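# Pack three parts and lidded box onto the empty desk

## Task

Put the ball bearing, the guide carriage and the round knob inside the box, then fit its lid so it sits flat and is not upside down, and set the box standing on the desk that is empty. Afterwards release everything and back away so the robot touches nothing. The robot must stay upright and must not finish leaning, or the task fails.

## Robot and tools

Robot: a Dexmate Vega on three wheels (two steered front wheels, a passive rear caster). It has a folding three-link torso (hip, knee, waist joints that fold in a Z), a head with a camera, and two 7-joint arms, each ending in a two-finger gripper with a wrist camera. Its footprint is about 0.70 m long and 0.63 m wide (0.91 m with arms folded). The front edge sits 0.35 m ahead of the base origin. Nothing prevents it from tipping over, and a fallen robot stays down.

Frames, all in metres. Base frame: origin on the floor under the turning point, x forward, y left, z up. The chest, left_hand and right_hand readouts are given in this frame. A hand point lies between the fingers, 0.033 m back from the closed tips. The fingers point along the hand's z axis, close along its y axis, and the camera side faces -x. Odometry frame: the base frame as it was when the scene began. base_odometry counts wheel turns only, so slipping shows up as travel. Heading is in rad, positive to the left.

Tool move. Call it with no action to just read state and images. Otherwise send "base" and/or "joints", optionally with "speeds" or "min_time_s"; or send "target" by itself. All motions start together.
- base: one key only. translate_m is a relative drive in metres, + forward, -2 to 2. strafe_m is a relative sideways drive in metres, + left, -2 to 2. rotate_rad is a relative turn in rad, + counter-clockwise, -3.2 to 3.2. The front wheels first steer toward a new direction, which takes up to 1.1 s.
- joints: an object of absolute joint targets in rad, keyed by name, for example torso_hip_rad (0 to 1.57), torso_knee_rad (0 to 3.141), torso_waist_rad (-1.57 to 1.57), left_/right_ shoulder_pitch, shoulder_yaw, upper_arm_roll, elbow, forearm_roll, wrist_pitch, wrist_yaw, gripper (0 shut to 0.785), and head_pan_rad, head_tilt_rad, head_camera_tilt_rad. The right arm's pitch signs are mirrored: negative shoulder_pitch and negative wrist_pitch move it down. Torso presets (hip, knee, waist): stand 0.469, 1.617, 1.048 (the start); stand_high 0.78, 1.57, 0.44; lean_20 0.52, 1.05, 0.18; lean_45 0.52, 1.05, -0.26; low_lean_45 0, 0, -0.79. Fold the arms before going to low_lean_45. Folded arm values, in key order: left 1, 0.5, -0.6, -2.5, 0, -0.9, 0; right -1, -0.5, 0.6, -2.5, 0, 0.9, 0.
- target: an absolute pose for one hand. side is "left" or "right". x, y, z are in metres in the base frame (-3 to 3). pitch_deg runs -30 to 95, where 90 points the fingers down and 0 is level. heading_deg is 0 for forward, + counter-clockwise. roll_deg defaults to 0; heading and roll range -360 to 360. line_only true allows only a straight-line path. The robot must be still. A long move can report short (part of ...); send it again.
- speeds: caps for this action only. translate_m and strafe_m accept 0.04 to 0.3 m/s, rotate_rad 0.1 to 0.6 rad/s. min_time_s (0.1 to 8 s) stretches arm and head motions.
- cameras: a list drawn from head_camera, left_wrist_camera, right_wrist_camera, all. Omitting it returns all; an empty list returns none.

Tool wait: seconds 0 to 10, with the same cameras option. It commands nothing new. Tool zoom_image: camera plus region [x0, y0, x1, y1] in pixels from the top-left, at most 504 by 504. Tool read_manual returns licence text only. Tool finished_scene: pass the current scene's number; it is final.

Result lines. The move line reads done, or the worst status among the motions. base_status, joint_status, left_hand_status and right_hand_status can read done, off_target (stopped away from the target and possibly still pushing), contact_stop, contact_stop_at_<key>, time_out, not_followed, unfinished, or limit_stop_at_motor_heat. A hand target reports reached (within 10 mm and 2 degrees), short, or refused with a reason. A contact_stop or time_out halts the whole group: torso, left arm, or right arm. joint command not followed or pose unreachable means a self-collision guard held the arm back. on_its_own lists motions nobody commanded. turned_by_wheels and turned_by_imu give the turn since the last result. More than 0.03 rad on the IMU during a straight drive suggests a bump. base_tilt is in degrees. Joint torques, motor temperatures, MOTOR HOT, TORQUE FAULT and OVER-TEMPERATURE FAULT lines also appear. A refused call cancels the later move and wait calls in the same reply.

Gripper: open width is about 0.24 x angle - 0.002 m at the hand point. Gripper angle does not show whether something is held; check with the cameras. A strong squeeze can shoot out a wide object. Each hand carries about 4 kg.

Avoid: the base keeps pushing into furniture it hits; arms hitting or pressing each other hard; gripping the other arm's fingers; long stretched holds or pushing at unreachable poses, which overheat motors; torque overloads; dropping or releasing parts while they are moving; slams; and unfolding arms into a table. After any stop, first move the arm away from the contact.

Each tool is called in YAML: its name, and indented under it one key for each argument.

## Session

move:
  cameras: ["all"]

Scene clock: 0.00 s.
Joint torques (N m): no reading
Motor temperatures (°C): left_arm=[34 33 35 39 40 39 42] | right_arm=[36 39 37 36 43 37 42]
base_odometry: x=+0.000 y=+0.000 heading=+0.000
turned_by_wheels: +0.000
turned_by_imu: +0.000
base_tilt: forward=-0.3 right=-0.7
base_status: not commanded
joint_positions: torso_hip_rad=+0.469 torso_knee_rad=+1.617 torso_waist_rad=+1.048 left_shoulder_pitch_rad=+2.200 left_shoulder_yaw_rad=-0.008 left_upper_arm_roll_rad=+0.011 left_elbow_rad=-1.107 left_forearm_roll_rad=-0.003 left_wrist_pitch_rad=-0.500 left_wrist_yaw_rad=+0.011 left_gripper_rad=+0.005 right_shoulder_pitch_rad=-2.212 right_shoulder_yaw_rad=+0.017 right_upper_arm_roll_rad=+0.014 right_elbow_rad=-1.111 right_forearm_roll_rad=+0.013 right_wrist_pitch_rad=+0.502 right_wrist_yaw_rad=-0.001 right_gripper_rad=+0.005 head_pan_rad=+0.000 head_tilt_rad=+0.000 head_camera_tilt_rad=+0.000
joint_status: not commanded
chest: x=-0.0112 y=+0.0000 z=+1.4155 quat_wxyz=(+0.999, +0.000, +0.050, +0.000) (m; base frame)
left_hand: x=+0.2025 y=+0.2227 z=+0.6088 quat_wxyz=(+0.425, -0.005, +0.905, -0.002) pitch_deg=+39.7 heading_deg=+0.1 roll_deg=-0.5 back=up (m; base frame)
right_hand: x=+0.1951 y=-0.2348 z=+0.6084 quat_wxyz=(+0.422, +0.017, +0.906, -0.004) pitch_deg=+40.1 heading_deg=-1.6 roll_deg=+0.6 back=up (m; base frame)
pictures: head_camera, left_wrist_camera, right_wrist_camera
camera_calibration:
left_wrist_camera: T_world_to_cam=[[0.0120146, -0.99964, 0.0239798, 0.200565], [-0.726587, -0.0252036, -0.686612, 0.630609], [0.68697, -0.00917406, -0.726628, 0.466364], [0, 0, 0, 1]] pos_world=[0.135404, 0.220665, 0.767047]
right_wrist_camera: T_world_to_cam=[[-0.0476171, -0.998542, 0.0254265, -0.245407], [-0.686701, 0.0142395, -0.726801, 0.648693], [0.725379, -0.0520685, -0.686377, 0.408277], [0, 0, 0, 1]] pos_world=[0.137617, -0.233028, 0.757942]

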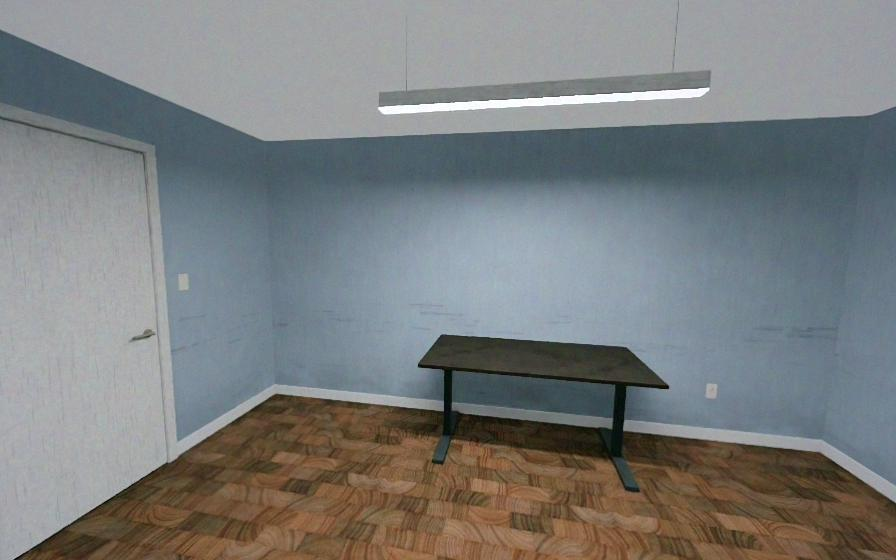

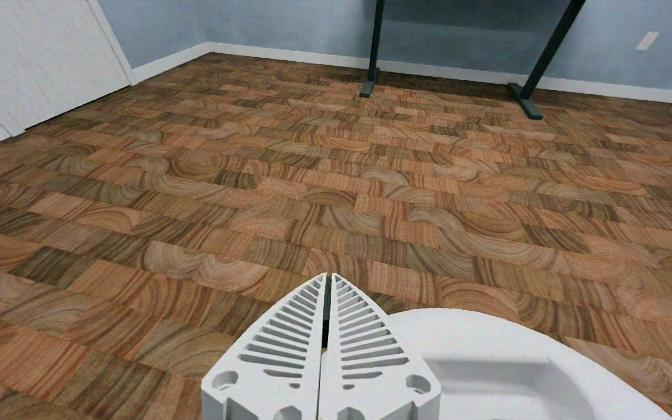

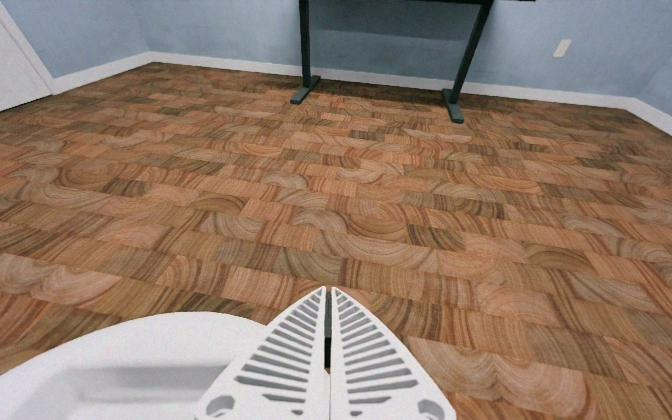

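move:
  joints: {"head_pan_rad": 1.3, "head_camera_tilt_rad": 0.2}
  cameras: ["head_camera"]

move:
  joints: {"head_pan_rad": 2.6, "head_camera_tilt_rad": 0.2}
  cameras: ["head_camera"]

move:
  joints: {"head_pan_rad": -1.3, "head_camera_tilt_rad": 0.2}
  cameras: ["head_camera"]

move:
  joints: {"head_pan_rad": -2.6, "head_camera_tilt_rad": 0.2}
  cameras: ["head_camera"]

Scene clock: 3.20 s.
Joint torques (N m): left_arm=[3.88 -0.33 0.52 -6.16 -0.17 -2.28 -0.28] | right_arm=[-4.48 -0.19 -0.67 -4.11 0.09 2.36 0.36]
Motor temperatures (°C): left_arm=[34 33 35 39 40 40 42] | right_arm=[36 39 37 36 43 37 42]
move: done
base_odometry: x=+0.000 y=+0.000 heading=+0.000
turned_by_wheels: +0.000
turned_by_imu: +0.000
base_tilt: forward=-0.3 right=-0.7
base_status: not commanded
joint_positions: torso_hip_rad=+0.469 torso_knee_rad=+1.617 torso_waist_rad=+1.048 left_shoulder_pitch_rad=+2.200 left_shoulder_yaw_rad=-0.008 left_upper_arm_roll_rad=+0.011 left_elbow_rad=-1.107 left_forearm_roll_rad=-0.003 left_wrist_pitch_rad=-0.500 left_wrist_yaw_rad=+0.011 left_gripper_rad=+0.005 right_shoulder_pitch_rad=-2.212 right_shoulder_yaw_rad=+0.017 right_upper_arm_roll_rad=+0.014 right_elbow_rad=-1.111 right_forearm_roll_rad=+0.013 right_wrist_pitch_rad=+0.502 right_wrist_yaw_rad=-0.001 right_gripper_rad=+0.005 head_pan_rad=+1.300 head_tilt_rad=+0.000 head_camera_tilt_rad=+0.200
joint_status: all done
chest: x=-0.0112 y=+0.0000 z=+1.4155 quat_wxyz=(+0.999, +0.000, +0.050, +0.000) (m; base frame)
left_hand: x=+0.2025 y=+0.2227 z=+0.6088 quat_wxyz=(+0.425, -0.005, +0.905, -0.002) pitch_deg=+39.7 heading_deg=+0.1 roll_deg=-0.5 back=up (m; base frame)
right_hand: x=+0.1951 y=-0.2348 z=+0.6084 quat_wxyz=(+0.422, +0.017, +0.906, -0.004) pitch_deg=+40.1 heading_deg=-1.6 roll_deg=+0.6 back=up (m; base frame)
pictures: head_camera
camera_calibration:
head_camera: T_world_to_cam=[[0.949187, -0.305661, -0.0749404, 0.20757], [-0.140197, -0.197487, -0.970229, 1.47243], [0.281761, 0.931434, -0.230305, 0.32018], [0, 0, 0, 1]] pos_world=[-0.0808061, 0.0560066, 1.51789]

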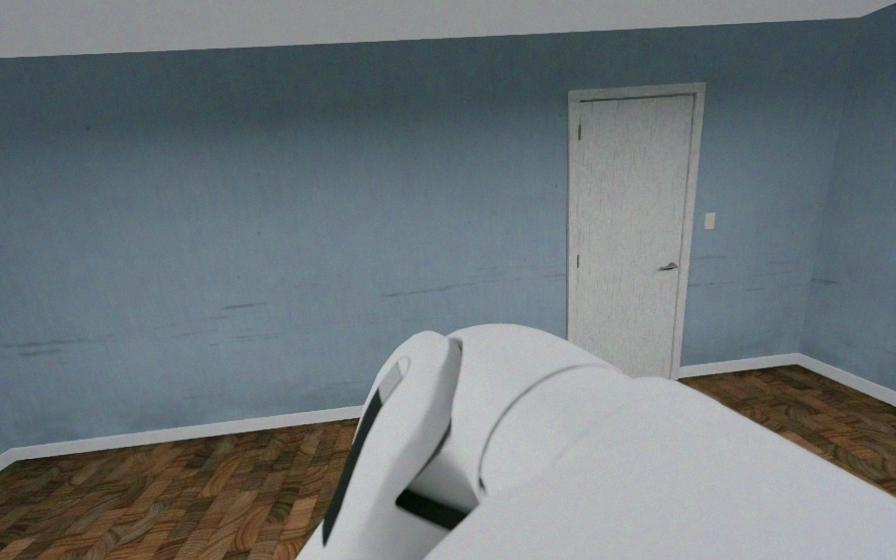

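Scene clock: 4.73 s.
Joint torques (N m): left_arm=[3.22 -1.57 -0.33 -3.09 -0.21 -2.84 -0.15] | right_arm=[-5.61 -0.86 -0.31 -4.56 -0.13 2.69 0]
Motor temperatures (°C): left_arm=[34 33 35 39 40 40 42] | right_arm=[36 39 37 36 43 37 42]
move: done
base_odometry: x=+0.000 y=+0.000 heading=+0.000
turned_by_wheels: +0.000
turned_by_imu: +0.000
base_tilt: forward=-0.4 right=-0.8
base_status: not commanded
joint_positions: torso_hip_rad=+0.469 torso_knee_rad=+1.617 torso_waist_rad=+1.048 left_shoulder_pitch_rad=+2.200 left_shoulder_yaw_rad=-0.008 left_upper_arm_roll_rad=+0.011 left_elbow_rad=-1.107 left_forearm_roll_rad=-0.003 left_wrist_pitch_rad=-0.500 left_wrist_yaw_rad=+0.011 left_gripper_rad=+0.005 right_shoulder_pitch_rad=-2.212 right_shoulder_yaw_rad=+0.017 right_upper_arm_roll_rad=+0.014 right_elbow_rad=-1.111 right_forearm_roll_rad=+0.013 right_wrist_pitch_rad=+0.502 right_wrist_yaw_rad=-0.001 right_gripper_rad=+0.005 head_pan_rad=+2.600 head_tilt_rad=+0.000 head_camera_tilt_rad=+0.200
joint_status: all done
chest: x=-0.0112 y=+0.0000 z=+1.4155 quat_wxyz=(+0.999, +0.000, +0.050, +0.000) (m; base frame)
left_hand: x=+0.2025 y=+0.2227 z=+0.6088 quat_wxyz=(+0.425, -0.005, +0.905, -0.002) pitch_deg=+39.7 heading_deg=+0.1 roll_deg=-0.5 back=up (m; base frame)
right_hand: x=+0.1951 y=-0.2348 z=+0.6084 quat_wxyz=(+0.422, +0.017, +0.906, -0.004) pitch_deg=+40.1 heading_deg=-1.6 roll_deg=+0.6 back=up (m; base frame)
pictures: head_camera
camera_calibration:
head_camera: T_world_to_cam=[[0.548426, 0.835479, -0.0346951, 0.116567], [0.08021, -0.093861, -0.992349, 1.52244], [-0.832343, 0.541447, -0.11849, 0.0672112], [0, 0, 0, 1]] pos_world=[-0.130101, 0.00911726, 1.5228]

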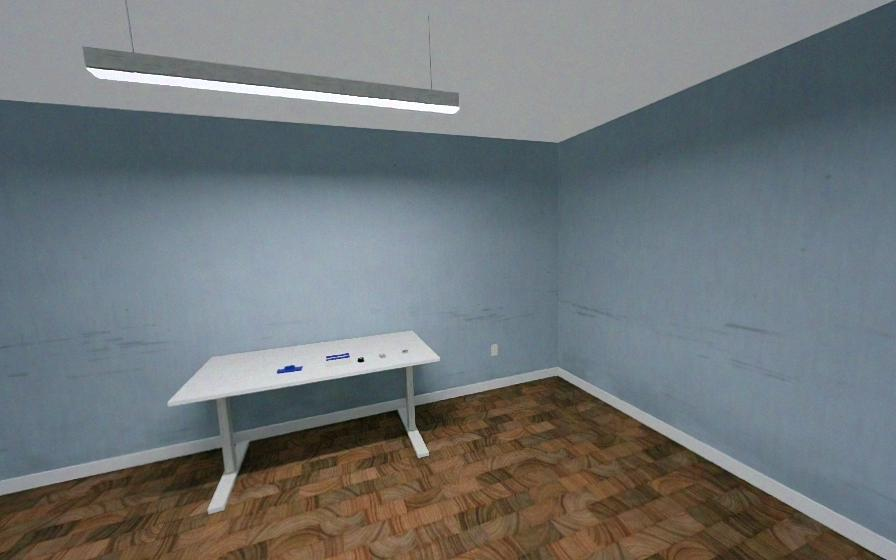

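Scene clock: 8.00 s.
Joint torques (N m): left_arm=[6.3 -0.09 0.64 -5.12 0.03 -3.84 -0.24] | right_arm=[-4.46 -0.99 1.26 -3.3 0.01 1.37 0.28]
Motor temperatures (°C): left_arm=[34 33 35 39 40 40 42] | right_arm=[36 39 37 36 43 37 42]
move: done
base_odometry: x=+0.000 y=+0.000 heading=+0.000
turned_by_wheels: +0.000
turned_by_imu: +0.000
base_tilt: forward=-0.3 right=-0.6
base_status: not commanded
joint_positions: torso_hip_rad=+0.469 torso_knee_rad=+1.617 torso_waist_rad=+1.048 left_shoulder_pitch_rad=+2.200 left_shoulder_yaw_rad=-0.008 left_upper_arm_roll_rad=+0.011 left_elbow_rad=-1.107 left_forearm_roll_rad=-0.003 left_wrist_pitch_rad=-0.500 left_wrist_yaw_rad=+0.011 left_gripper_rad=+0.005 right_shoulder_pitch_rad=-2.212 right_shoulder_yaw_rad=+0.017 right_upper_arm_roll_rad=+0.014 right_elbow_rad=-1.111 right_forearm_roll_rad=+0.013 right_wrist_pitch_rad=+0.502 right_wrist_yaw_rad=-0.001 right_gripper_rad=+0.005 head_pan_rad=-1.300 head_tilt_rad=+0.000 head_camera_tilt_rad=+0.200
joint_status: all done
chest: x=-0.0112 y=+0.0000 z=+1.4155 quat_wxyz=(+0.999, +0.000, +0.050, +0.000) (m; base frame)
left_hand: x=+0.2025 y=+0.2227 z=+0.6088 quat_wxyz=(+0.425, -0.005, +0.905, -0.002) pitch_deg=+39.7 heading_deg=+0.1 roll_deg=-0.5 back=up (m; base frame)
right_hand: x=+0.1951 y=-0.2348 z=+0.6084 quat_wxyz=(+0.422, +0.017, +0.906, -0.004) pitch_deg=+40.1 heading_deg=-1.6 roll_deg=+0.6 back=up (m; base frame)
pictures: head_camera
camera_calibration:
head_camera: T_world_to_cam=[[-0.966235, -0.229362, 0.117403, -0.227474], [-0.162972, 0.191093, -0.967948, 1.46729], [0.199576, -0.954398, -0.222021, 0.301466], [0, 0, 0, 1]] pos_world=[-0.0408312, -0.044845, 1.5139]

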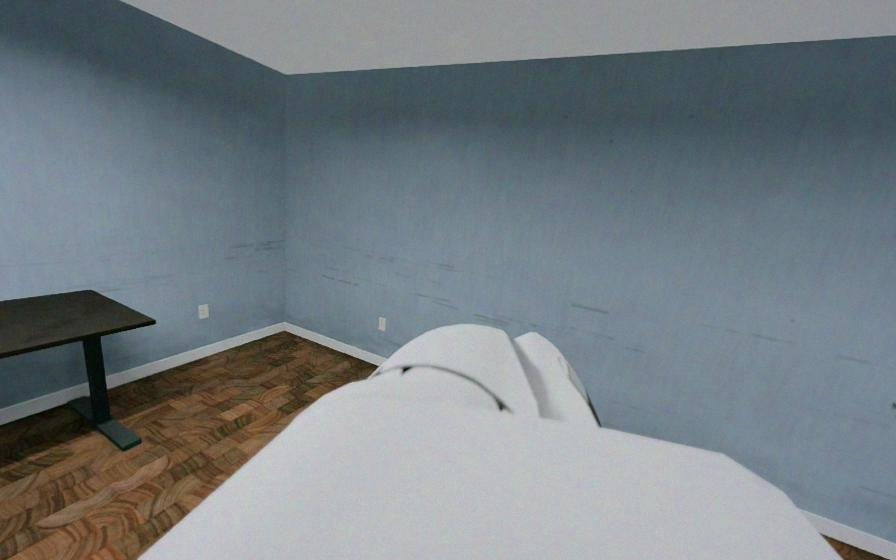

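Scene clock: 9.53 s.
Joint torques (N m): left_arm=[3.25 0.55 -0.04 -4.85 -0.46 -4.09 0] | right_arm=[-4.81 -0.33 0.92 -4.26 0.4 3.14 0.35]
Motor temperatures (°C): left_arm=[34 33 35 39 40 40 42] | right_arm=[36 39 37 36 43 37 42]
move: done
base_odometry: x=+0.000 y=+0.000 heading=+0.000
turned_by_wheels: +0.000
turned_by_imu: +0.000
base_tilt: forward=-0.2 right=-0.7
base_status: not commanded
joint_positions: torso_hip_rad=+0.469 torso_knee_rad=+1.617 torso_waist_rad=+1.048 left_shoulder_pitch_rad=+2.200 left_shoulder_yaw_rad=-0.008 left_upper_arm_roll_rad=+0.011 left_elbow_rad=-1.107 left_forearm_roll_rad=-0.003 left_wrist_pitch_rad=-0.500 left_wrist_yaw_rad=+0.011 left_gripper_rad=+0.005 right_shoulder_pitch_rad=-2.212 right_shoulder_yaw_rad=+0.017 right_upper_arm_roll_rad=+0.014 right_elbow_rad=-1.111 right_forearm_roll_rad=+0.013 right_wrist_pitch_rad=+0.502 right_wrist_yaw_rad=-0.001 right_gripper_rad=+0.005 head_pan_rad=-2.600 head_tilt_rad=+0.000 head_camera_tilt_rad=+0.200
joint_status: all done
chest: x=-0.0112 y=+0.0000 z=+1.4155 quat_wxyz=(+0.999, +0.000, +0.050, +0.000) (m; base frame)
left_hand: x=+0.2025 y=+0.2227 z=+0.6088 quat_wxyz=(+0.425, -0.005, +0.905, -0.002) pitch_deg=+39.7 heading_deg=+0.1 roll_deg=-0.5 back=up (m; base frame)
right_hand: x=+0.1951 y=-0.2348 z=+0.6084 quat_wxyz=(+0.422, +0.017, +0.906, -0.004) pitch_deg=+40.1 heading_deg=-1.6 roll_deg=+0.6 back=up (m; base frame)
pictures: head_camera
camera_calibration:
head_camera: T_world_to_cam=[[-0.476845, 0.876335, 0.0682296, -0.116298], [0.0680667, 0.114204, -0.991123, 1.51973], [-0.876348, -0.467968, -0.114107, 0.0571993], [0, 0, 0, 1]] pos_world=[-0.108773, -0.0448766, 1.5207]

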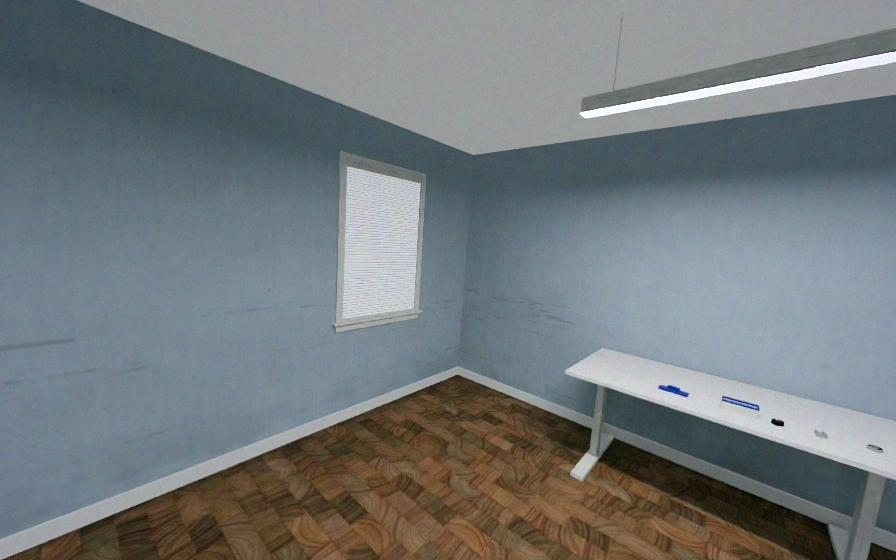

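zoom_image:
  camera: "head_camera"
  region: [560, 320, 896, 540]

move:
  joints: {"head_pan_rad": 2.75, "head_camera_tilt_rad": 0.35}
  cameras: ["head_camera"]

zoom_image:
  camera: "head_camera"
  region: [180, 240, 560, 420]

Scaled by 1.500 from the camera's 896x560 image, which has a finer 960x600 frame.

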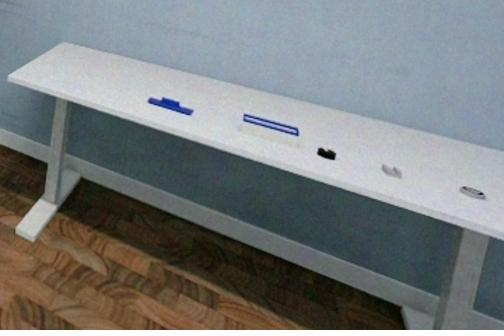

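Scene clock: 14.87 s.
Joint torques (N m): left_arm=[4.93 2.52 1.09 -5.43 -0.56 -2.87 -0.07] | right_arm=[-3.31 -1.53 1.18 -4.15 -0.12 2.31 0.46]
Motor temperatures (°C): left_arm=[34 33 35 39 40 40 42] | right_arm=[36 39 37 36 43 37 42]
move: done
base_odometry: x=+0.000 y=+0.000 heading=+0.000
turned_by_wheels: +0.000
turned_by_imu: +0.001
base_tilt: forward=-0.3 right=-0.8
base_status: not commanded
joint_positions: torso_hip_rad=+0.469 torso_knee_rad=+1.617 torso_waist_rad=+1.048 left_shoulder_pitch_rad=+2.200 left_shoulder_yaw_rad=-0.008 left_upper_arm_roll_rad=+0.011 left_elbow_rad=-1.107 left_forearm_roll_rad=-0.003 left_wrist_pitch_rad=-0.500 left_wrist_yaw_rad=+0.011 left_gripper_rad=+0.005 right_shoulder_pitch_rad=-2.212 right_shoulder_yaw_rad=+0.017 right_upper_arm_roll_rad=+0.014 right_elbow_rad=-1.111 right_forearm_roll_rad=+0.013 right_wrist_pitch_rad=+0.502 right_wrist_yaw_rad=-0.001 right_gripper_rad=+0.005 head_pan_rad=+2.750 head_tilt_rad=+0.000 head_camera_tilt_rad=+0.350
joint_status: all done
chest: x=-0.0112 y=+0.0000 z=+1.4155 quat_wxyz=(+0.999, +0.000, +0.050, +0.000) (m; base frame)
left_hand: x=+0.2025 y=+0.2227 z=+0.6088 quat_wxyz=(+0.425, -0.005, +0.905, -0.002) pitch_deg=+39.7 heading_deg=+0.1 roll_deg=-0.5 back=up (m; base frame)
right_hand: x=+0.1951 y=-0.2348 z=+0.6084 quat_wxyz=(+0.422, +0.017, +0.906, -0.004) pitch_deg=+40.1 heading_deg=-1.6 roll_deg=+0.6 back=up (m; base frame)
pictures: head_camera
camera_calibration:
head_camera: T_world_to_cam=[[0.415439, 0.909487, -0.0156183, 0.077928], [0.228805, -0.121102, -0.96591, 1.49496], [-0.880374, 0.397703, -0.258405, 0.270855], [0, 0, 0, 1]] pos_world=[-0.135974, 0.00244724, 1.5152]

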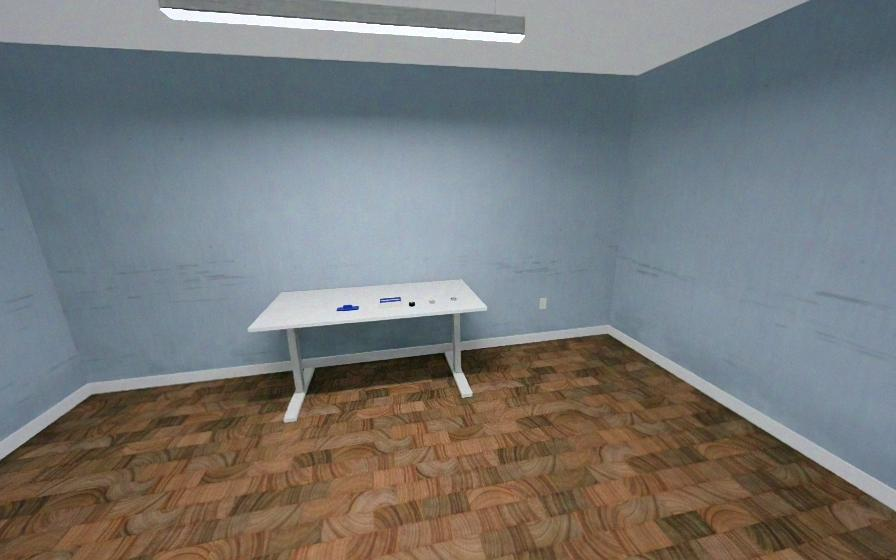

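Scaled by 1.326 from the camera's 896x560 image, which has a finer 960x600 frame.

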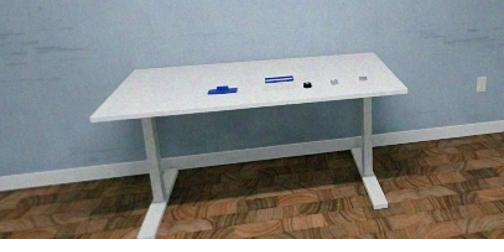

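move:
  base: {"rotate_rad": 2.9}
  speeds: {"rotate_rad": 0.5}
  joints: {"head_pan_rad": 0.0, "head_camera_tilt_rad": 0.4, "torso_hip_rad": 0.6, "torso_knee_rad": 1.7723, "torso_waist_rad": 0.8723}
  cameras: ["head_camera"]

Scene clock: 44.03 s.
Joint torques (N m): left_arm=[3.18 -0.72 0.19 -1.87 0.34 -2.3 -0.07] | right_arm=[-6.37 0.28 0.91 -2.96 -0.09 2.34 0.05]
Motor temperatures (°C): left_arm=[34 33 35 39 40 40 42] | right_arm=[36 39 37 36 43 38 42]
move: done
base_odometry: x=+0.002 y=+0.000 heading=+2.906
turned_by_wheels: +2.906
turned_by_imu: +2.891
base_tilt: forward=-0.3 right=-0.7
base_status: done
joint_positions: torso_hip_rad=+0.600 torso_knee_rad=+1.772 torso_waist_rad=+0.872 left_shoulder_pitch_rad=+2.200 left_shoulder_yaw_rad=-0.008 left_upper_arm_roll_rad=+0.011 left_elbow_rad=-1.107 left_forearm_roll_rad=-0.003 left_wrist_pitch_rad=-0.500 left_wrist_yaw_rad=+0.011 left_gripper_rad=+0.005 right_shoulder_pitch_rad=-2.212 right_shoulder_yaw_rad=+0.017 right_upper_arm_roll_rad=+0.014 right_elbow_rad=-1.111 right_forearm_roll_rad=+0.013 right_wrist_pitch_rad=+0.502 right_wrist_yaw_rad=-0.001 right_gripper_rad=+0.005 head_pan_rad=+0.000 head_tilt_rad=+0.000 head_camera_tilt_rad=+0.400
joint_status: all done
chest: x=+0.0527 y=+0.0000 z=+1.4503 quat_wxyz=(+0.989, +0.000, +0.149, +0.000) (m; base frame)
left_hand: x=+0.1018 y=+0.2227 z=+0.6173 quat_wxyz=(+0.332, -0.005, +0.943, -0.001) pitch_deg=+51.2 heading_deg=+0.2 roll_deg=-0.5 back=up (m; base frame)
right_hand: x=+0.0946 y=-0.2348 z=+0.6183 quat_wxyz=(+0.329, +0.017, +0.944, -0.005) pitch_deg=+51.5 heading_deg=-2.0 roll_deg=+0.1 back=up (m; base frame)
pictures: head_camera
camera_calibration:
head_camera: T_world_to_cam=[[-0.0247692, -0.99902, 0.0366795, -0.0338535], [-0.646524, -0.0119769, -0.762799, 1.2117], [0.762491, -0.0426081, -0.645594, 0.94385], [0, 0, 0, 1]] pos_world=[0.0628766, 0.0209078, 1.53487]

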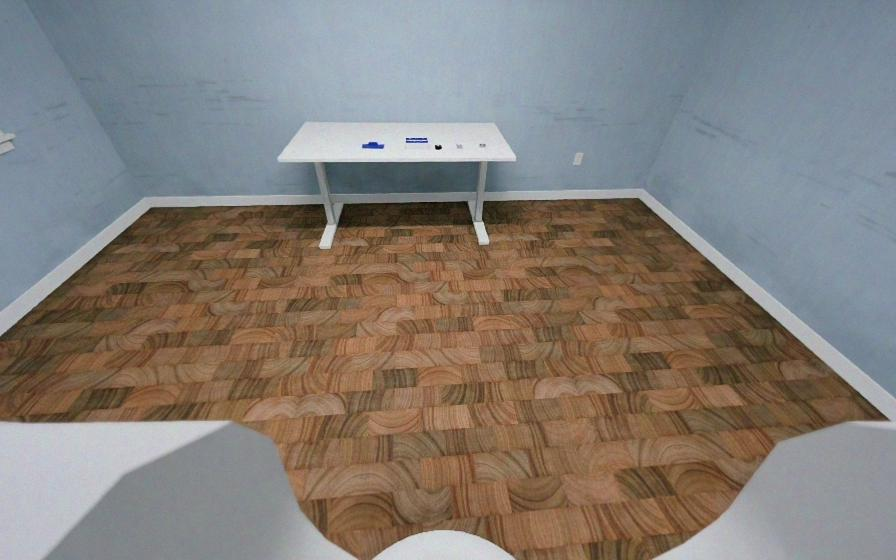

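move:
  target: {"side": "right", "x": 0.46, "y": -0.28, "z": 0.92, "pitch_deg": 90, "heading_deg": 180}
  cameras: []

move:
  target: {"side": "left", "x": 0.46, "y": 0.34, "z": 0.92, "pitch_deg": 90, "heading_deg": 176}
  cameras: ["head_camera"]

Scene clock: 57.40 s.
Joint torques (N m): left_arm=[5.73 1.29 -0.84 -2.42 0.68 -2.27 -0.14] | right_arm=[22.56 -8.99 8.03 -6.5 0.91 0.34 0.37]
Motor temperatures (°C): left_arm=[34 33 35 39 40 40 42] | right_arm=[36 39 37 36 43 38 42]
move: done
base_odometry: x=+0.002 y=+0.000 heading=+2.906
turned_by_wheels: +0.000
turned_by_imu: +0.001
base_tilt: forward=-0.3 right=-0.7
base_status: not commanded
joint_positions: torso_hip_rad=+0.600 torso_knee_rad=+1.772 torso_waist_rad=+0.872 left_shoulder_pitch_rad=+2.200 left_shoulder_yaw_rad=-0.008 left_upper_arm_roll_rad=+0.011 left_elbow_rad=-1.107 left_forearm_roll_rad=-0.003 left_wrist_pitch_rad=-0.500 left_wrist_yaw_rad=+0.011 left_gripper_rad=+0.005 right_shoulder_pitch_rad=-0.511 right_shoulder_yaw_rad=-1.134 right_upper_arm_roll_rad=-1.019 right_elbow_rad=-1.792 right_forearm_roll_rad=-0.531 right_wrist_pitch_rad=+0.969 right_wrist_yaw_rad=+1.343 right_gripper_rad=+0.005 head_pan_rad=+0.000 head_tilt_rad=+0.000 head_camera_tilt_rad=+0.400
joint_status: not commanded
chest: x=+0.0527 y=+0.0000 z=+1.4503 quat_wxyz=(+0.989, +0.000, +0.149, +0.000) (m; base frame)
left_hand: x=+0.1018 y=+0.2227 z=+0.6173 quat_wxyz=(+0.332, -0.005, +0.943, -0.001) pitch_deg=+51.2 heading_deg=+0.2 roll_deg=-0.5 back=up (m; base frame)
right_hand: x=+0.4585 y=-0.2760 z=+0.9183 quat_wxyz=(+0.005, -1.000, +0.001, +0.002) pitch_deg=+89.4 heading_deg=+113.6 roll_deg=-66.2 (m; base frame)
right_hand_status: reached (checked arc [a long move; over the whole arc the hand travels 1.01 m to end 0.48 m from its start, up to 0.37 m off the straight line; right_shoulder_pitch_rad turns most, 1.71 rad; on the way or at its end the hand turns up to 180 deg from its attitude at the start], planned for 5.7 s): 5 mm and 0.6 deg off.
pictures: none
No camera images: "cameras" was empty.

Scene clock: 57.70 s.
Joint torques (N m): left_arm=[6.69 1.19 2.78 -1.98 -0.22 -2.45 0.26] | right_arm=[21.88 -8.73 6.98 -4.78 1.58 -0.12 0.44]
Motor temperatures (°C): left_arm=[34 33 35 39 40 40 42] | right_arm=[36 39 37 36 43 38 42]
move: refused
base_odometry: x=+0.002 y=+0.000 heading=+2.906
turned_by_wheels: +0.000
turned_by_imu: +0.000
base_tilt: forward=-0.2 right=-0.7
base_status: not commanded
joint_positions: torso_hip_rad=+0.600 torso_knee_rad=+1.772 torso_waist_rad=+0.872 left_shoulder_pitch_rad=+2.200 left_shoulder_yaw_rad=-0.008 left_upper_arm_roll_rad=+0.011 left_elbow_rad=-1.107 left_forearm_roll_rad=-0.003 left_wrist_pitch_rad=-0.500 left_wrist_yaw_rad=+0.011 left_gripper_rad=+0.005 right_shoulder_pitch_rad=-0.508 right_shoulder_yaw_rad=-1.136 right_upper_arm_roll_rad=-1.020 right_elbow_rad=-1.793 right_forearm_roll_rad=-0.532 right_wrist_pitch_rad=+0.970 right_wrist_yaw_rad=+1.345 right_gripper_rad=+0.005 head_pan_rad=+0.000 head_tilt_rad=+0.000 head_camera_tilt_rad=+0.400
joint_status: not commanded
chest: x=+0.0527 y=+0.0000 z=+1.4503 quat_wxyz=(+0.989, +0.000, +0.149, +0.000) (m; base frame)
left_hand: x=+0.1018 y=+0.2227 z=+0.6173 quat_wxyz=(+0.332, -0.005, +0.943, -0.001) pitch_deg=+51.2 heading_deg=+0.2 roll_deg=-0.5 back=up (m; base frame)
left_hand_status: refused: the arm stands too near the robot already: the left finger within 1.1 cm of the torso (limit 2.0). Nothing moved. Move it clear with "joints".
right_hand: x=+0.4591 y=-0.2777 z=+0.9190 quat_wxyz=(+0.003, -1.000, +0.001, +0.001) pitch_deg=+89.6 heading_deg=+179.9 roll_deg=+0.0 (m; base frame)
pictures: head_camera
camera_calibration:
head_camera: T_world_to_cam=[[-0.0247636, -0.99902, 0.0366817, -0.0338548], [-0.646582, -0.011979, -0.76275, 1.21169], [0.762442, -0.0426062, -0.645652, 0.943867], [0, 0, 0, 1]] pos_world=[0.062976, 0.0209078, 1.53487]

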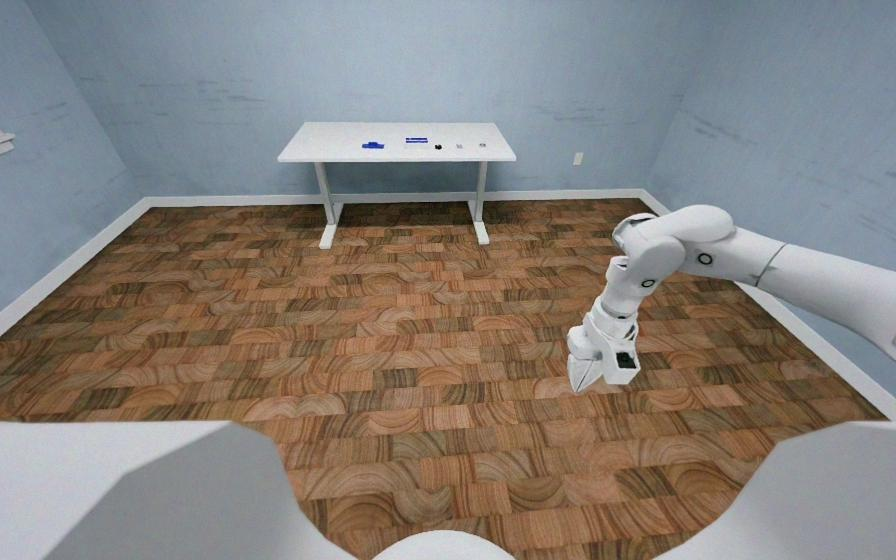

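move:
  base: {"rotate_rad": 0.03}
  joints: {"left_shoulder_yaw_rad": 0.45, "left_shoulder_pitch_rad": 1.9}
  cameras: []

move:
  target: {"side": "left", "x": 0.47, "y": 0.34, "z": 0.90, "pitch_deg": 90, "heading_deg": 176}
  cameras: ["head_camera"]

Scene clock: 62.30 s.
Joint torques (N m): left_arm=[-0.29 7.49 -2.99 -5.31 0.97 -3.6 0.1] | right_arm=[22.37 -7.34 7.91 -8.1 0.97 0.33 0.53]
Motor temperatures (°C): left_arm=[34 33 35 39 40 40 42] | right_arm=[36 39 37 36 43 38 42]
move: done
base_odometry: x=+0.002 y=+0.000 heading=+2.936
turned_by_wheels: +0.030
turned_by_imu: +0.030
base_tilt: forward=-0.2 right=-0.7
base_status: done
joint_positions: torso_hip_rad=+0.600 torso_knee_rad=+1.772 torso_waist_rad=+0.872 left_shoulder_pitch_rad=+1.904 left_shoulder_yaw_rad=+0.444 left_upper_arm_roll_rad=+0.011 left_elbow_rad=-1.107 left_forearm_roll_rad=-0.003 left_wrist_pitch_rad=-0.500 left_wrist_yaw_rad=+0.011 left_gripper_rad=+0.005 right_shoulder_pitch_rad=-0.505 right_shoulder_yaw_rad=-1.138 right_upper_arm_roll_rad=-1.022 right_elbow_rad=-1.795 right_forearm_roll_rad=-0.533 right_wrist_pitch_rad=+0.971 right_wrist_yaw_rad=+1.348 right_gripper_rad=+0.005 head_pan_rad=+0.000 head_tilt_rad=+0.000 head_camera_tilt_rad=+0.400
joint_status: all done
chest: x=+0.0528 y=+0.0000 z=+1.4503 quat_wxyz=(+0.989, +0.000, +0.149, +0.000) (m; base frame)
left_hand: x=+0.3656 y=+0.4066 z=+0.6993 quat_wxyz=(+0.456, +0.197, +0.862, +0.096) pitch_deg=+34.4 heading_deg=-1.0 roll_deg=+24.7 back=up (m; base frame)
right_hand: x=+0.4599 y=-0.2799 z=+0.9198 quat_wxyz=(+0.000, -1.000, +0.000, +0.000) pitch_deg=+90.0 heading_deg=+180.0 roll_deg=+0.0 (m; base frame)
pictures: none
No camera images: "cameras" was empty.

Scene clock: 68.30 s.
Joint torques (N m): left_arm=[-15.79 10.76 -9.72 -4.2 -0.09 -0.18 -0.77] | right_arm=[20.68 -9.45 7.56 -5.38 0.63 -0.16 0.51]
Motor temperatures (°C): left_arm=[34 33 35 39 40 40 42] | right_arm=[36 39 37 36 43 37 42]
move: done
base_odometry: x=+0.002 y=+0.000 heading=+2.936
turned_by_wheels: +0.000
turned_by_imu: +0.001
base_tilt: forward=-0.3 right=-0.6
base_status: not commanded
joint_positions: torso_hip_rad=+0.600 torso_knee_rad=+1.772 torso_waist_rad=+0.872 left_shoulder_pitch_rad=+0.699 left_shoulder_yaw_rad=+1.051 left_upper_arm_roll_rad=+0.711 left_elbow_rad=-1.554 left_forearm_roll_rad=+0.694 left_wrist_pitch_rad=-1.311 left_wrist_yaw_rad=-1.285 left_gripper_rad=+0.005 right_shoulder_pitch_rad=-0.505 right_shoulder_yaw_rad=-1.138 right_upper_arm_roll_rad=-1.022 right_elbow_rad=-1.795 right_forearm_roll_rad=-0.533 right_wrist_pitch_rad=+0.971 right_wrist_yaw_rad=+1.348 right_gripper_rad=+0.005 head_pan_rad=+0.000 head_tilt_rad=+0.000 head_camera_tilt_rad=+0.400
joint_status: not commanded
chest: x=+0.0528 y=+0.0000 z=+1.4503 quat_wxyz=(+0.989, +0.000, +0.150, +0.000) (m; base frame)
left_hand: x=+0.4683 y=+0.3357 z=+0.8983 quat_wxyz=(+0.006, +0.999, -0.032, -0.002) pitch_deg=+89.3 heading_deg=-109.1 roll_deg=+74.6 (m; base frame)
left_hand_status: reached (checked arc [a long move; over the whole arc the hand travels 0.77 m to end 0.24 m from its start, up to 0.28 m off the straight line; left_wrist_yaw_rad turns most, 1.30 rad; on the way or at its end the hand turns up to 161 deg from its attitude at the start], planned for 4.4 s): 5 mm and 0.8 deg off.
right_hand: x=+0.4599 y=-0.2799 z=+0.9198 quat_wxyz=(+0.000, -1.000, +0.000, +0.000) pitch_deg=+90.0 heading_deg=+180.0 roll_deg=+0.0 (m; base frame)
pictures: head_camera
camera_calibration:
head_camera: T_world_to_cam=[[-0.0247614, -0.99902, 0.0366866, -0.0338601], [-0.646632, -0.0119815, -0.762708, 1.21169], [0.7624, -0.0426084, -0.645702, 0.943869], [0, 0, 0, 1]] pos_world=[0.0630754, 0.0209078, 1.53487]

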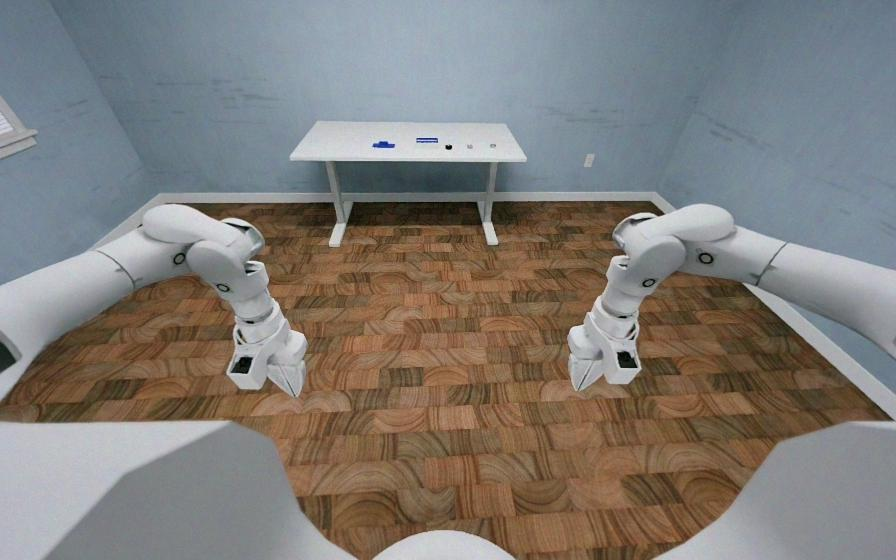

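move:
  base: {"translate_m": 1.2}
  speeds: {"translate_m": 0.3}
  joints: {"head_camera_tilt_rad": 0.5}
  cameras: ["head_camera"]

zoom_image:
  camera: "head_camera"
  region: [260, 130, 640, 330]

Scene clock: 77.03 s.
Joint torques (N m): left_arm=[-13.99 11.26 -8.6 -3.77 -1.27 -0.17 -0.3] | right_arm=[22.48 -9.01 8.01 -4.43 0.79 0.61 0.62]
Motor temperatures (°C): left_arm=[34 33 35 39 40 40 42] | right_arm=[37 39 38 36 43 37 42]
move: done
base_odometry: x=-1.173 y=+0.243 heading=+2.936
turned_by_wheels: +0.001
turned_by_imu: +0.002
base_tilt: forward=-0.2 right=-0.7
base_status: done
joint_positions: torso_hip_rad=+0.600 torso_knee_rad=+1.772 torso_waist_rad=+0.872 left_shoulder_pitch_rad=+0.693 left_shoulder_yaw_rad=+1.054 left_upper_arm_roll_rad=+0.714 left_elbow_rad=-1.556 left_forearm_roll_rad=+0.697 left_wrist_pitch_rad=-1.314 left_wrist_yaw_rad=-1.291 left_gripper_rad=+0.005 right_shoulder_pitch_rad=-0.505 right_shoulder_yaw_rad=-1.138 right_upper_arm_roll_rad=-1.022 right_elbow_rad=-1.795 right_forearm_roll_rad=-0.533 right_wrist_pitch_rad=+0.971 right_wrist_yaw_rad=+1.348 right_gripper_rad=+0.005 head_pan_rad=+0.000 head_tilt_rad=+0.000 head_camera_tilt_rad=+0.500
joint_status: all done
chest: x=+0.0529 y=+0.0000 z=+1.4503 quat_wxyz=(+0.989, +0.000, +0.150, +0.000) (m; base frame)
left_hand: x=+0.4699 y=+0.3400 z=+0.8998 quat_wxyz=(+0.000, +0.999, -0.035, +0.000) pitch_deg=+90.0 heading_deg=+176.0 roll_deg=+0.0 (m; base frame)
right_hand: x=+0.4599 y=-0.2799 z=+0.9197 quat_wxyz=(+0.000, -1.000, +0.000, +0.000) pitch_deg=+90.0 heading_deg=+180.0 roll_deg=+0.0 (m; base frame)
pictures: head_camera
camera_calibration:
head_camera: T_world_to_cam=[[-0.021039, -0.999016, 0.039049, -0.0374676], [-0.719672, -0.0119788, -0.69421, 1.10703], [0.693995, -0.042708, -0.718712, 1.05547], [0, 0, 0, 1]] pos_world=[0.0634238, 0.0209071, 1.52855]

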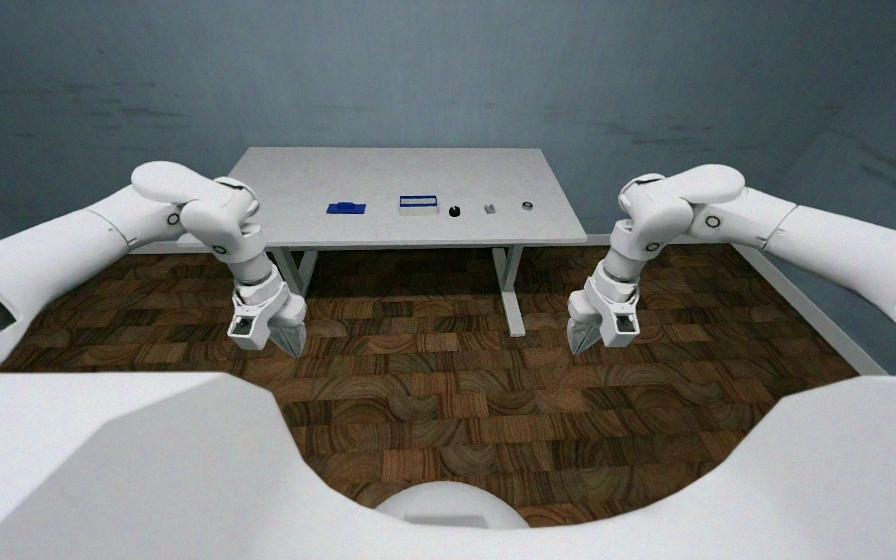

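Scaled by 1.326 from the camera's 896x560 image, which has a finer 960x600 frame.

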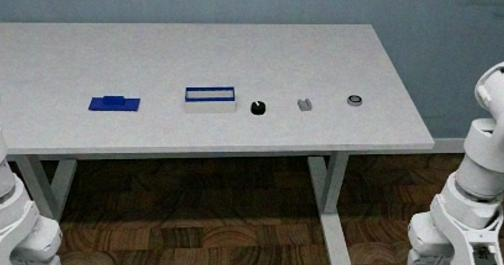

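zoom_image:
  camera: "head_camera"
  region: [260, 185, 440, 265]

zoom_image:
  camera: "head_camera"
  region: [430, 185, 610, 265]

Scaled by 2.800 from the camera's 896x560 image, which has a finer 960x600 frame.

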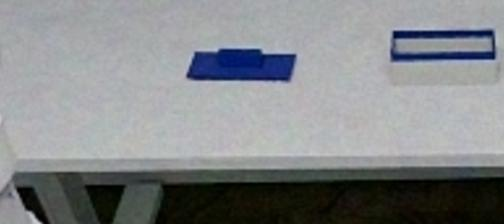

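Scaled by 2.800 from the camera's 896x560 image, which has a finer 960x600 frame.

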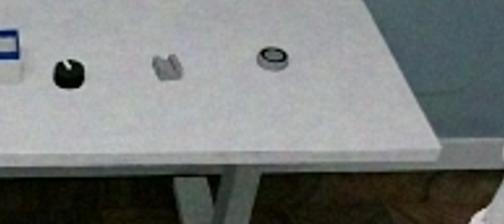

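move:
  base: {"rotate_rad": 0.042}
  cameras: []

move:
  base: {"translate_m": 0.55}
  speeds: {"translate_m": 0.2}
  joints: {"head_camera_tilt_rad": 0.55}
  cameras: ["head_camera", "left_wrist_camera", "right_wrist_camera"]

zoom_image:
  camera: "head_camera"
  region: [290, 240, 640, 410]

Scene clock: 89.77 s.
Joint torques (N m): left_arm=[-13.69 8.71 -8.62 -3.83 -0.44 0.19 0.45] | right_arm=[19.88 -9.06 8.47 -4.83 1.1 -0.07 -0.03]
Motor temperatures (°C): left_arm=[35 33 35 39 40 40 42] | right_arm=[37 39 38 36 43 37 42]
move: done
base_odometry: x=-1.173 y=+0.243 heading=+2.978
turned_by_wheels: +0.042
turned_by_imu: +0.043
base_tilt: forward=-0.3 right=-0.8
base_status: done
joint_positions: torso_hip_rad=+0.600 torso_knee_rad=+1.772 torso_waist_rad=+0.872 left_shoulder_pitch_rad=+0.693 left_shoulder_yaw_rad=+1.054 left_upper_arm_roll_rad=+0.714 left_elbow_rad=-1.556 left_forearm_roll_rad=+0.697 left_wrist_pitch_rad=-1.314 left_wrist_yaw_rad=-1.291 left_gripper_rad=+0.005 right_shoulder_pitch_rad=-0.505 right_shoulder_yaw_rad=-1.138 right_upper_arm_roll_rad=-1.022 right_elbow_rad=-1.795 right_forearm_roll_rad=-0.533 right_wrist_pitch_rad=+0.971 right_wrist_yaw_rad=+1.348 right_gripper_rad=+0.005 head_pan_rad=+0.000 head_tilt_rad=+0.000 head_camera_tilt_rad=+0.500
joint_status: not commanded
chest: x=+0.0529 y=+0.0000 z=+1.4503 quat_wxyz=(+0.989, +0.000, +0.150, +0.000) (m; base frame)
left_hand: x=+0.4699 y=+0.3400 z=+0.8998 quat_wxyz=(+0.000, +0.999, -0.035, +0.000) pitch_deg=+90.0 heading_deg=+176.0 roll_deg=+0.0 (m; base frame)
right_hand: x=+0.4599 y=-0.2800 z=+0.9197 quat_wxyz=(+0.000, -1.000, +0.000, +0.000) pitch_deg=+90.0 heading_deg=+180.0 roll_deg=+0.0 (m; base frame)
pictures: none
No camera images: "cameras" was empty.

Scene clock: 94.17 s.
Joint torques (N m): left_arm=[-14.12 7.32 -8.9 -3.14 0.09 0.39 0.04] | right_arm=[20.9 -6.64 8.64 -5.82 1.35 0.96 0.02]
Motor temperatures (°C): left_arm=[35 33 35 39 40 40 42] | right_arm=[37 39 38 36 43 37 42]
move: done
base_odometry: x=-1.716 y=+0.331 heading=+2.979
turned_by_wheels: +0.001
turned_by_imu: +0.001
base_tilt: forward=-0.3 right=-0.9
base_status: done
joint_positions: torso_hip_rad=+0.600 torso_knee_rad=+1.772 torso_waist_rad=+0.872 left_shoulder_pitch_rad=+0.693 left_shoulder_yaw_rad=+1.054 left_upper_arm_roll_rad=+0.714 left_elbow_rad=-1.556 left_forearm_roll_rad=+0.697 left_wrist_pitch_rad=-1.314 left_wrist_yaw_rad=-1.291 left_gripper_rad=+0.005 right_shoulder_pitch_rad=-0.505 right_shoulder_yaw_rad=-1.138 right_upper_arm_roll_rad=-1.022 right_elbow_rad=-1.795 right_forearm_roll_rad=-0.533 right_wrist_pitch_rad=+0.971 right_wrist_yaw_rad=+1.348 right_gripper_rad=+0.005 head_pan_rad=+0.000 head_tilt_rad=+0.000 head_camera_tilt_rad=+0.550
joint_status: all done
chest: x=+0.0529 y=+0.0000 z=+1.4503 quat_wxyz=(+0.989, +0.000, +0.150, +0.000) (m; base frame)
left_hand: x=+0.4699 y=+0.3400 z=+0.8998 quat_wxyz=(+0.000, +0.999, -0.035, +0.000) pitch_deg=+90.0 heading_deg=+176.0 roll_deg=+0.0 (m; base frame)
right_hand: x=+0.4599 y=-0.2800 z=+0.9197 quat_wxyz=(+0.000, -1.000, +0.000, +0.000) pitch_deg=+90.0 heading_deg=+180.0 roll_deg=+0.0 (m; base frame)
pictures: head_camera, left_wrist_camera, right_wrist_camera
camera_calibration:
head_camera: T_world_to_cam=[[-0.0190616, -0.999016, 0.0400507, -0.0390014], [-0.753425, -0.0119806, -0.657425, 1.05079], [0.657258, -0.0427067, -0.752455, 1.10711], [0, 0, 0, 1]] pos_world=[0.0632964, 0.0209071, 1.52543]
left_wrist_camera: T_world_to_cam=[[0.0543925, 0.998489, 0.00781189, -0.377077], [0.991279, -0.0549369, 0.119785, -0.495042], [0.120033, 0.00122834, -0.992769, 0.997458], [0, 0, 0, 1]] pos_world=[0.391507, 0.348086, 1.05249]
right_wrist_camera: T_world_to_cam=[[-0.0163296, 0.999364, 0.0317059, 0.253353], [0.998259, 0.0144975, 0.0571784, -0.438445], [0.0566824, 0.0325844, -0.99786, 1.04525], [0, 0, 0, 1]] pos_world=[0.382572, -0.280894, 1.06005]

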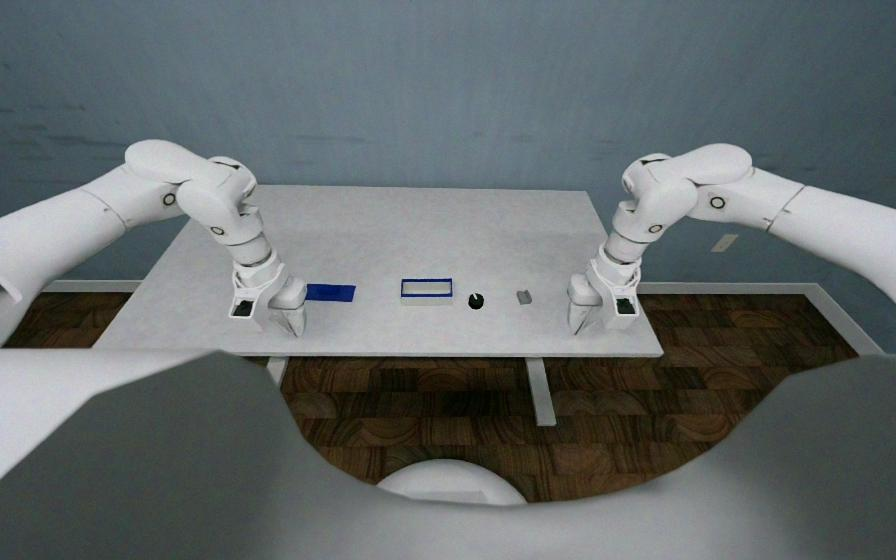

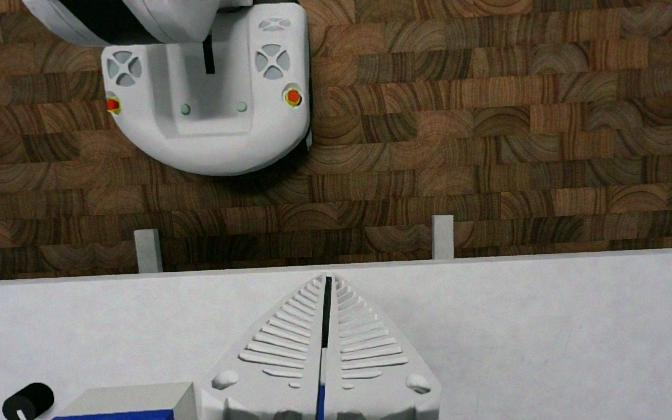

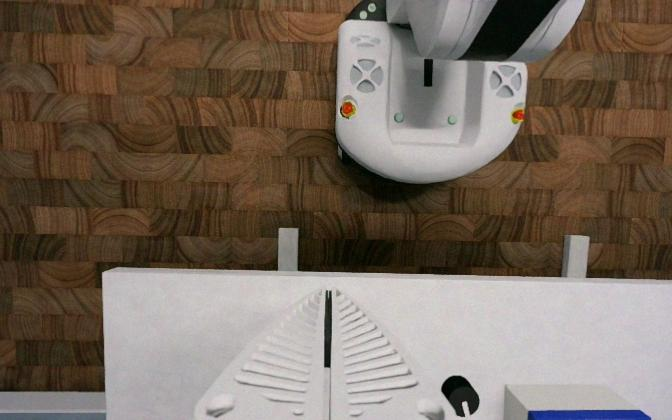

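Scaled by 1.440 from the camera's 896x560 image, which has a finer 960x600 frame.

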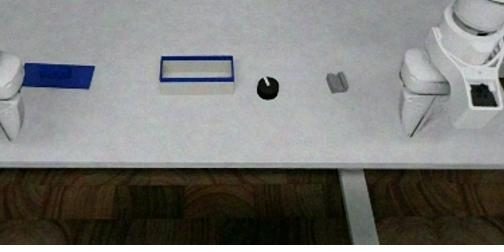

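move:
  base: {"translate_m": 0.2}
  speeds: {"translate_m": 0.1}
  joints: {"right_gripper_rad": 0.25}
  cameras: ["head_camera", "left_wrist_camera", "right_wrist_camera"]

zoom_image:
  camera: "right_wrist_camera"
  region: [100, 100, 600, 420]

Scene clock: 104.90 s.
Joint torques (N m): left_arm=[-14.16 7.49 -9.52 -5.77 -0.25 -0.34 -0.06] | right_arm=[18.16 -8.65 7.91 -3.91 1.03 -0.74 0.22]
Motor temperatures (°C): left_arm=[35 33 35 39 40 40 42] | right_arm=[37 39 38 36 43 37 42]
move: done
base_odometry: x=-1.913 y=+0.364 heading=+2.979
turned_by_wheels: +0.001
turned_by_imu: +0.002
base_tilt: forward=-0.3 right=-0.7
base_status: done
joint_positions: torso_hip_rad=+0.600 torso_knee_rad=+1.772 torso_waist_rad=+0.872 left_shoulder_pitch_rad=+0.693 left_shoulder_yaw_rad=+1.054 left_upper_arm_roll_rad=+0.714 left_elbow_rad=-1.556 left_forearm_roll_rad=+0.697 left_wrist_pitch_rad=-1.314 left_wrist_yaw_rad=-1.291 left_gripper_rad=+0.005 right_shoulder_pitch_rad=-0.505 right_shoulder_yaw_rad=-1.138 right_upper_arm_roll_rad=-1.022 right_elbow_rad=-1.795 right_forearm_roll_rad=-0.533 right_wrist_pitch_rad=+0.971 right_wrist_yaw_rad=+1.348 right_gripper_rad=+0.250 head_pan_rad=+0.000 head_tilt_rad=+0.000 head_camera_tilt_rad=+0.550
joint_status: all done
chest: x=+0.0529 y=+0.0000 z=+1.4503 quat_wxyz=(+0.989, +0.000, +0.150, +0.000) (m; base frame)
left_hand: x=+0.4699 y=+0.3400 z=+0.8998 quat_wxyz=(+0.000, +0.999, -0.035, +0.000) pitch_deg=+90.0 heading_deg=+176.0 roll_deg=+0.0 (m; base frame)
right_hand: x=+0.4599 y=-0.2800 z=+0.9197 quat_wxyz=(+0.000, -1.000, +0.000, +0.000) pitch_deg=+90.0 heading_deg=+180.0 roll_deg=+0.0 (m; base frame)
pictures: head_camera, left_wrist_camera, right_wrist_camera
camera_calibration:
head_camera: T_world_to_cam=[[-0.0190616, -0.999016, 0.0400507, -0.0390014], [-0.753425, -0.0119806, -0.657425, 1.05079], [0.657258, -0.0427067, -0.752455, 1.10711], [0, 0, 0, 1]] pos_world=[0.0632964, 0.0209071, 1.52543]
left_wrist_camera: T_world_to_cam=[[0.0543925, 0.998489, 0.00781189, -0.377077], [0.991279, -0.0549369, 0.119785, -0.495042], [0.120033, 0.00122834, -0.992769, 0.997458], [0, 0, 0, 1]] pos_world=[0.391507, 0.348086, 1.05249]
right_wrist_camera: T_world_to_cam=[[-0.0163296, 0.999364, 0.0317059, 0.253353], [0.998259, 0.0144975, 0.0571784, -0.438445], [0.0566824, 0.0325844, -0.99786, 1.04525], [0, 0, 0, 1]] pos_world=[0.382572, -0.280894, 1.06005]

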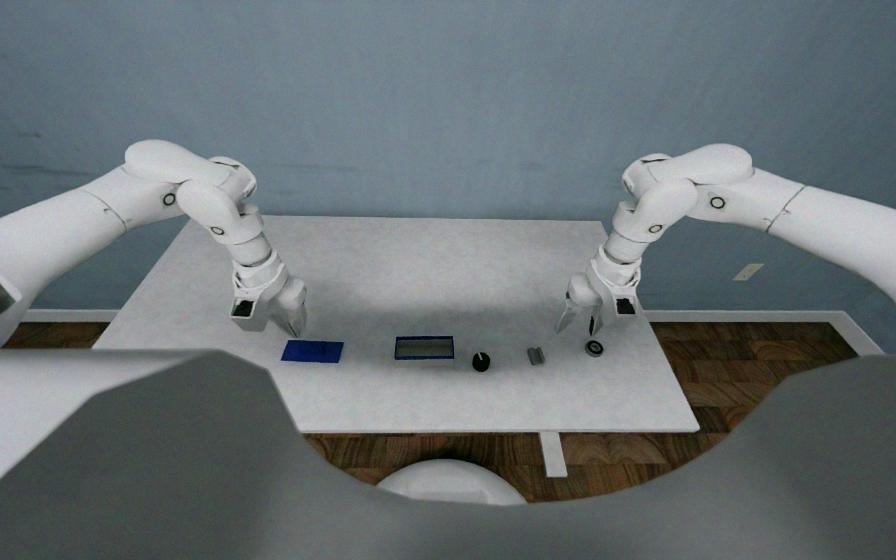

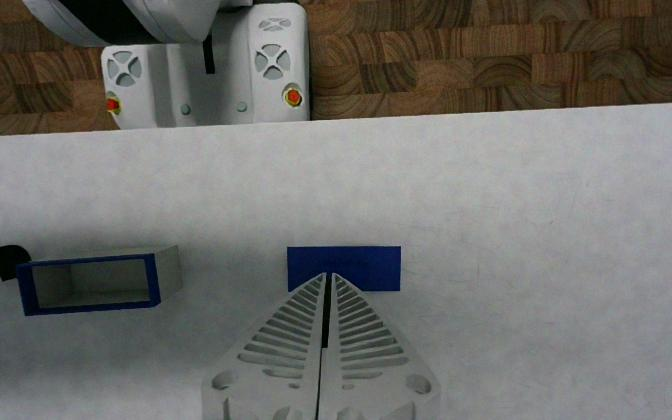

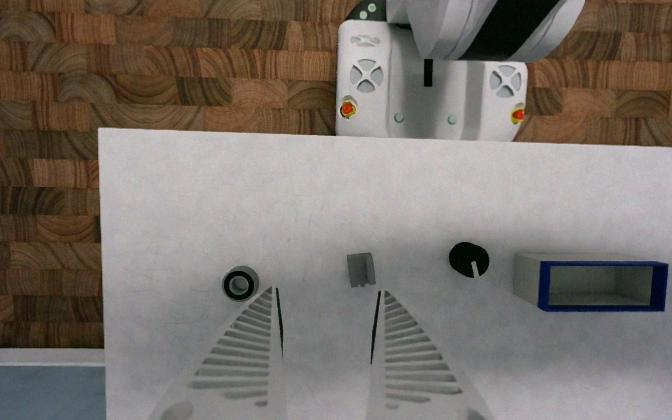

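Scaled by 1.008 from the camera's 672x420 image, which has a finer 960x600 frame.

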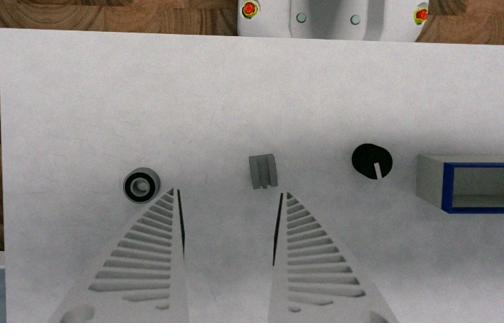

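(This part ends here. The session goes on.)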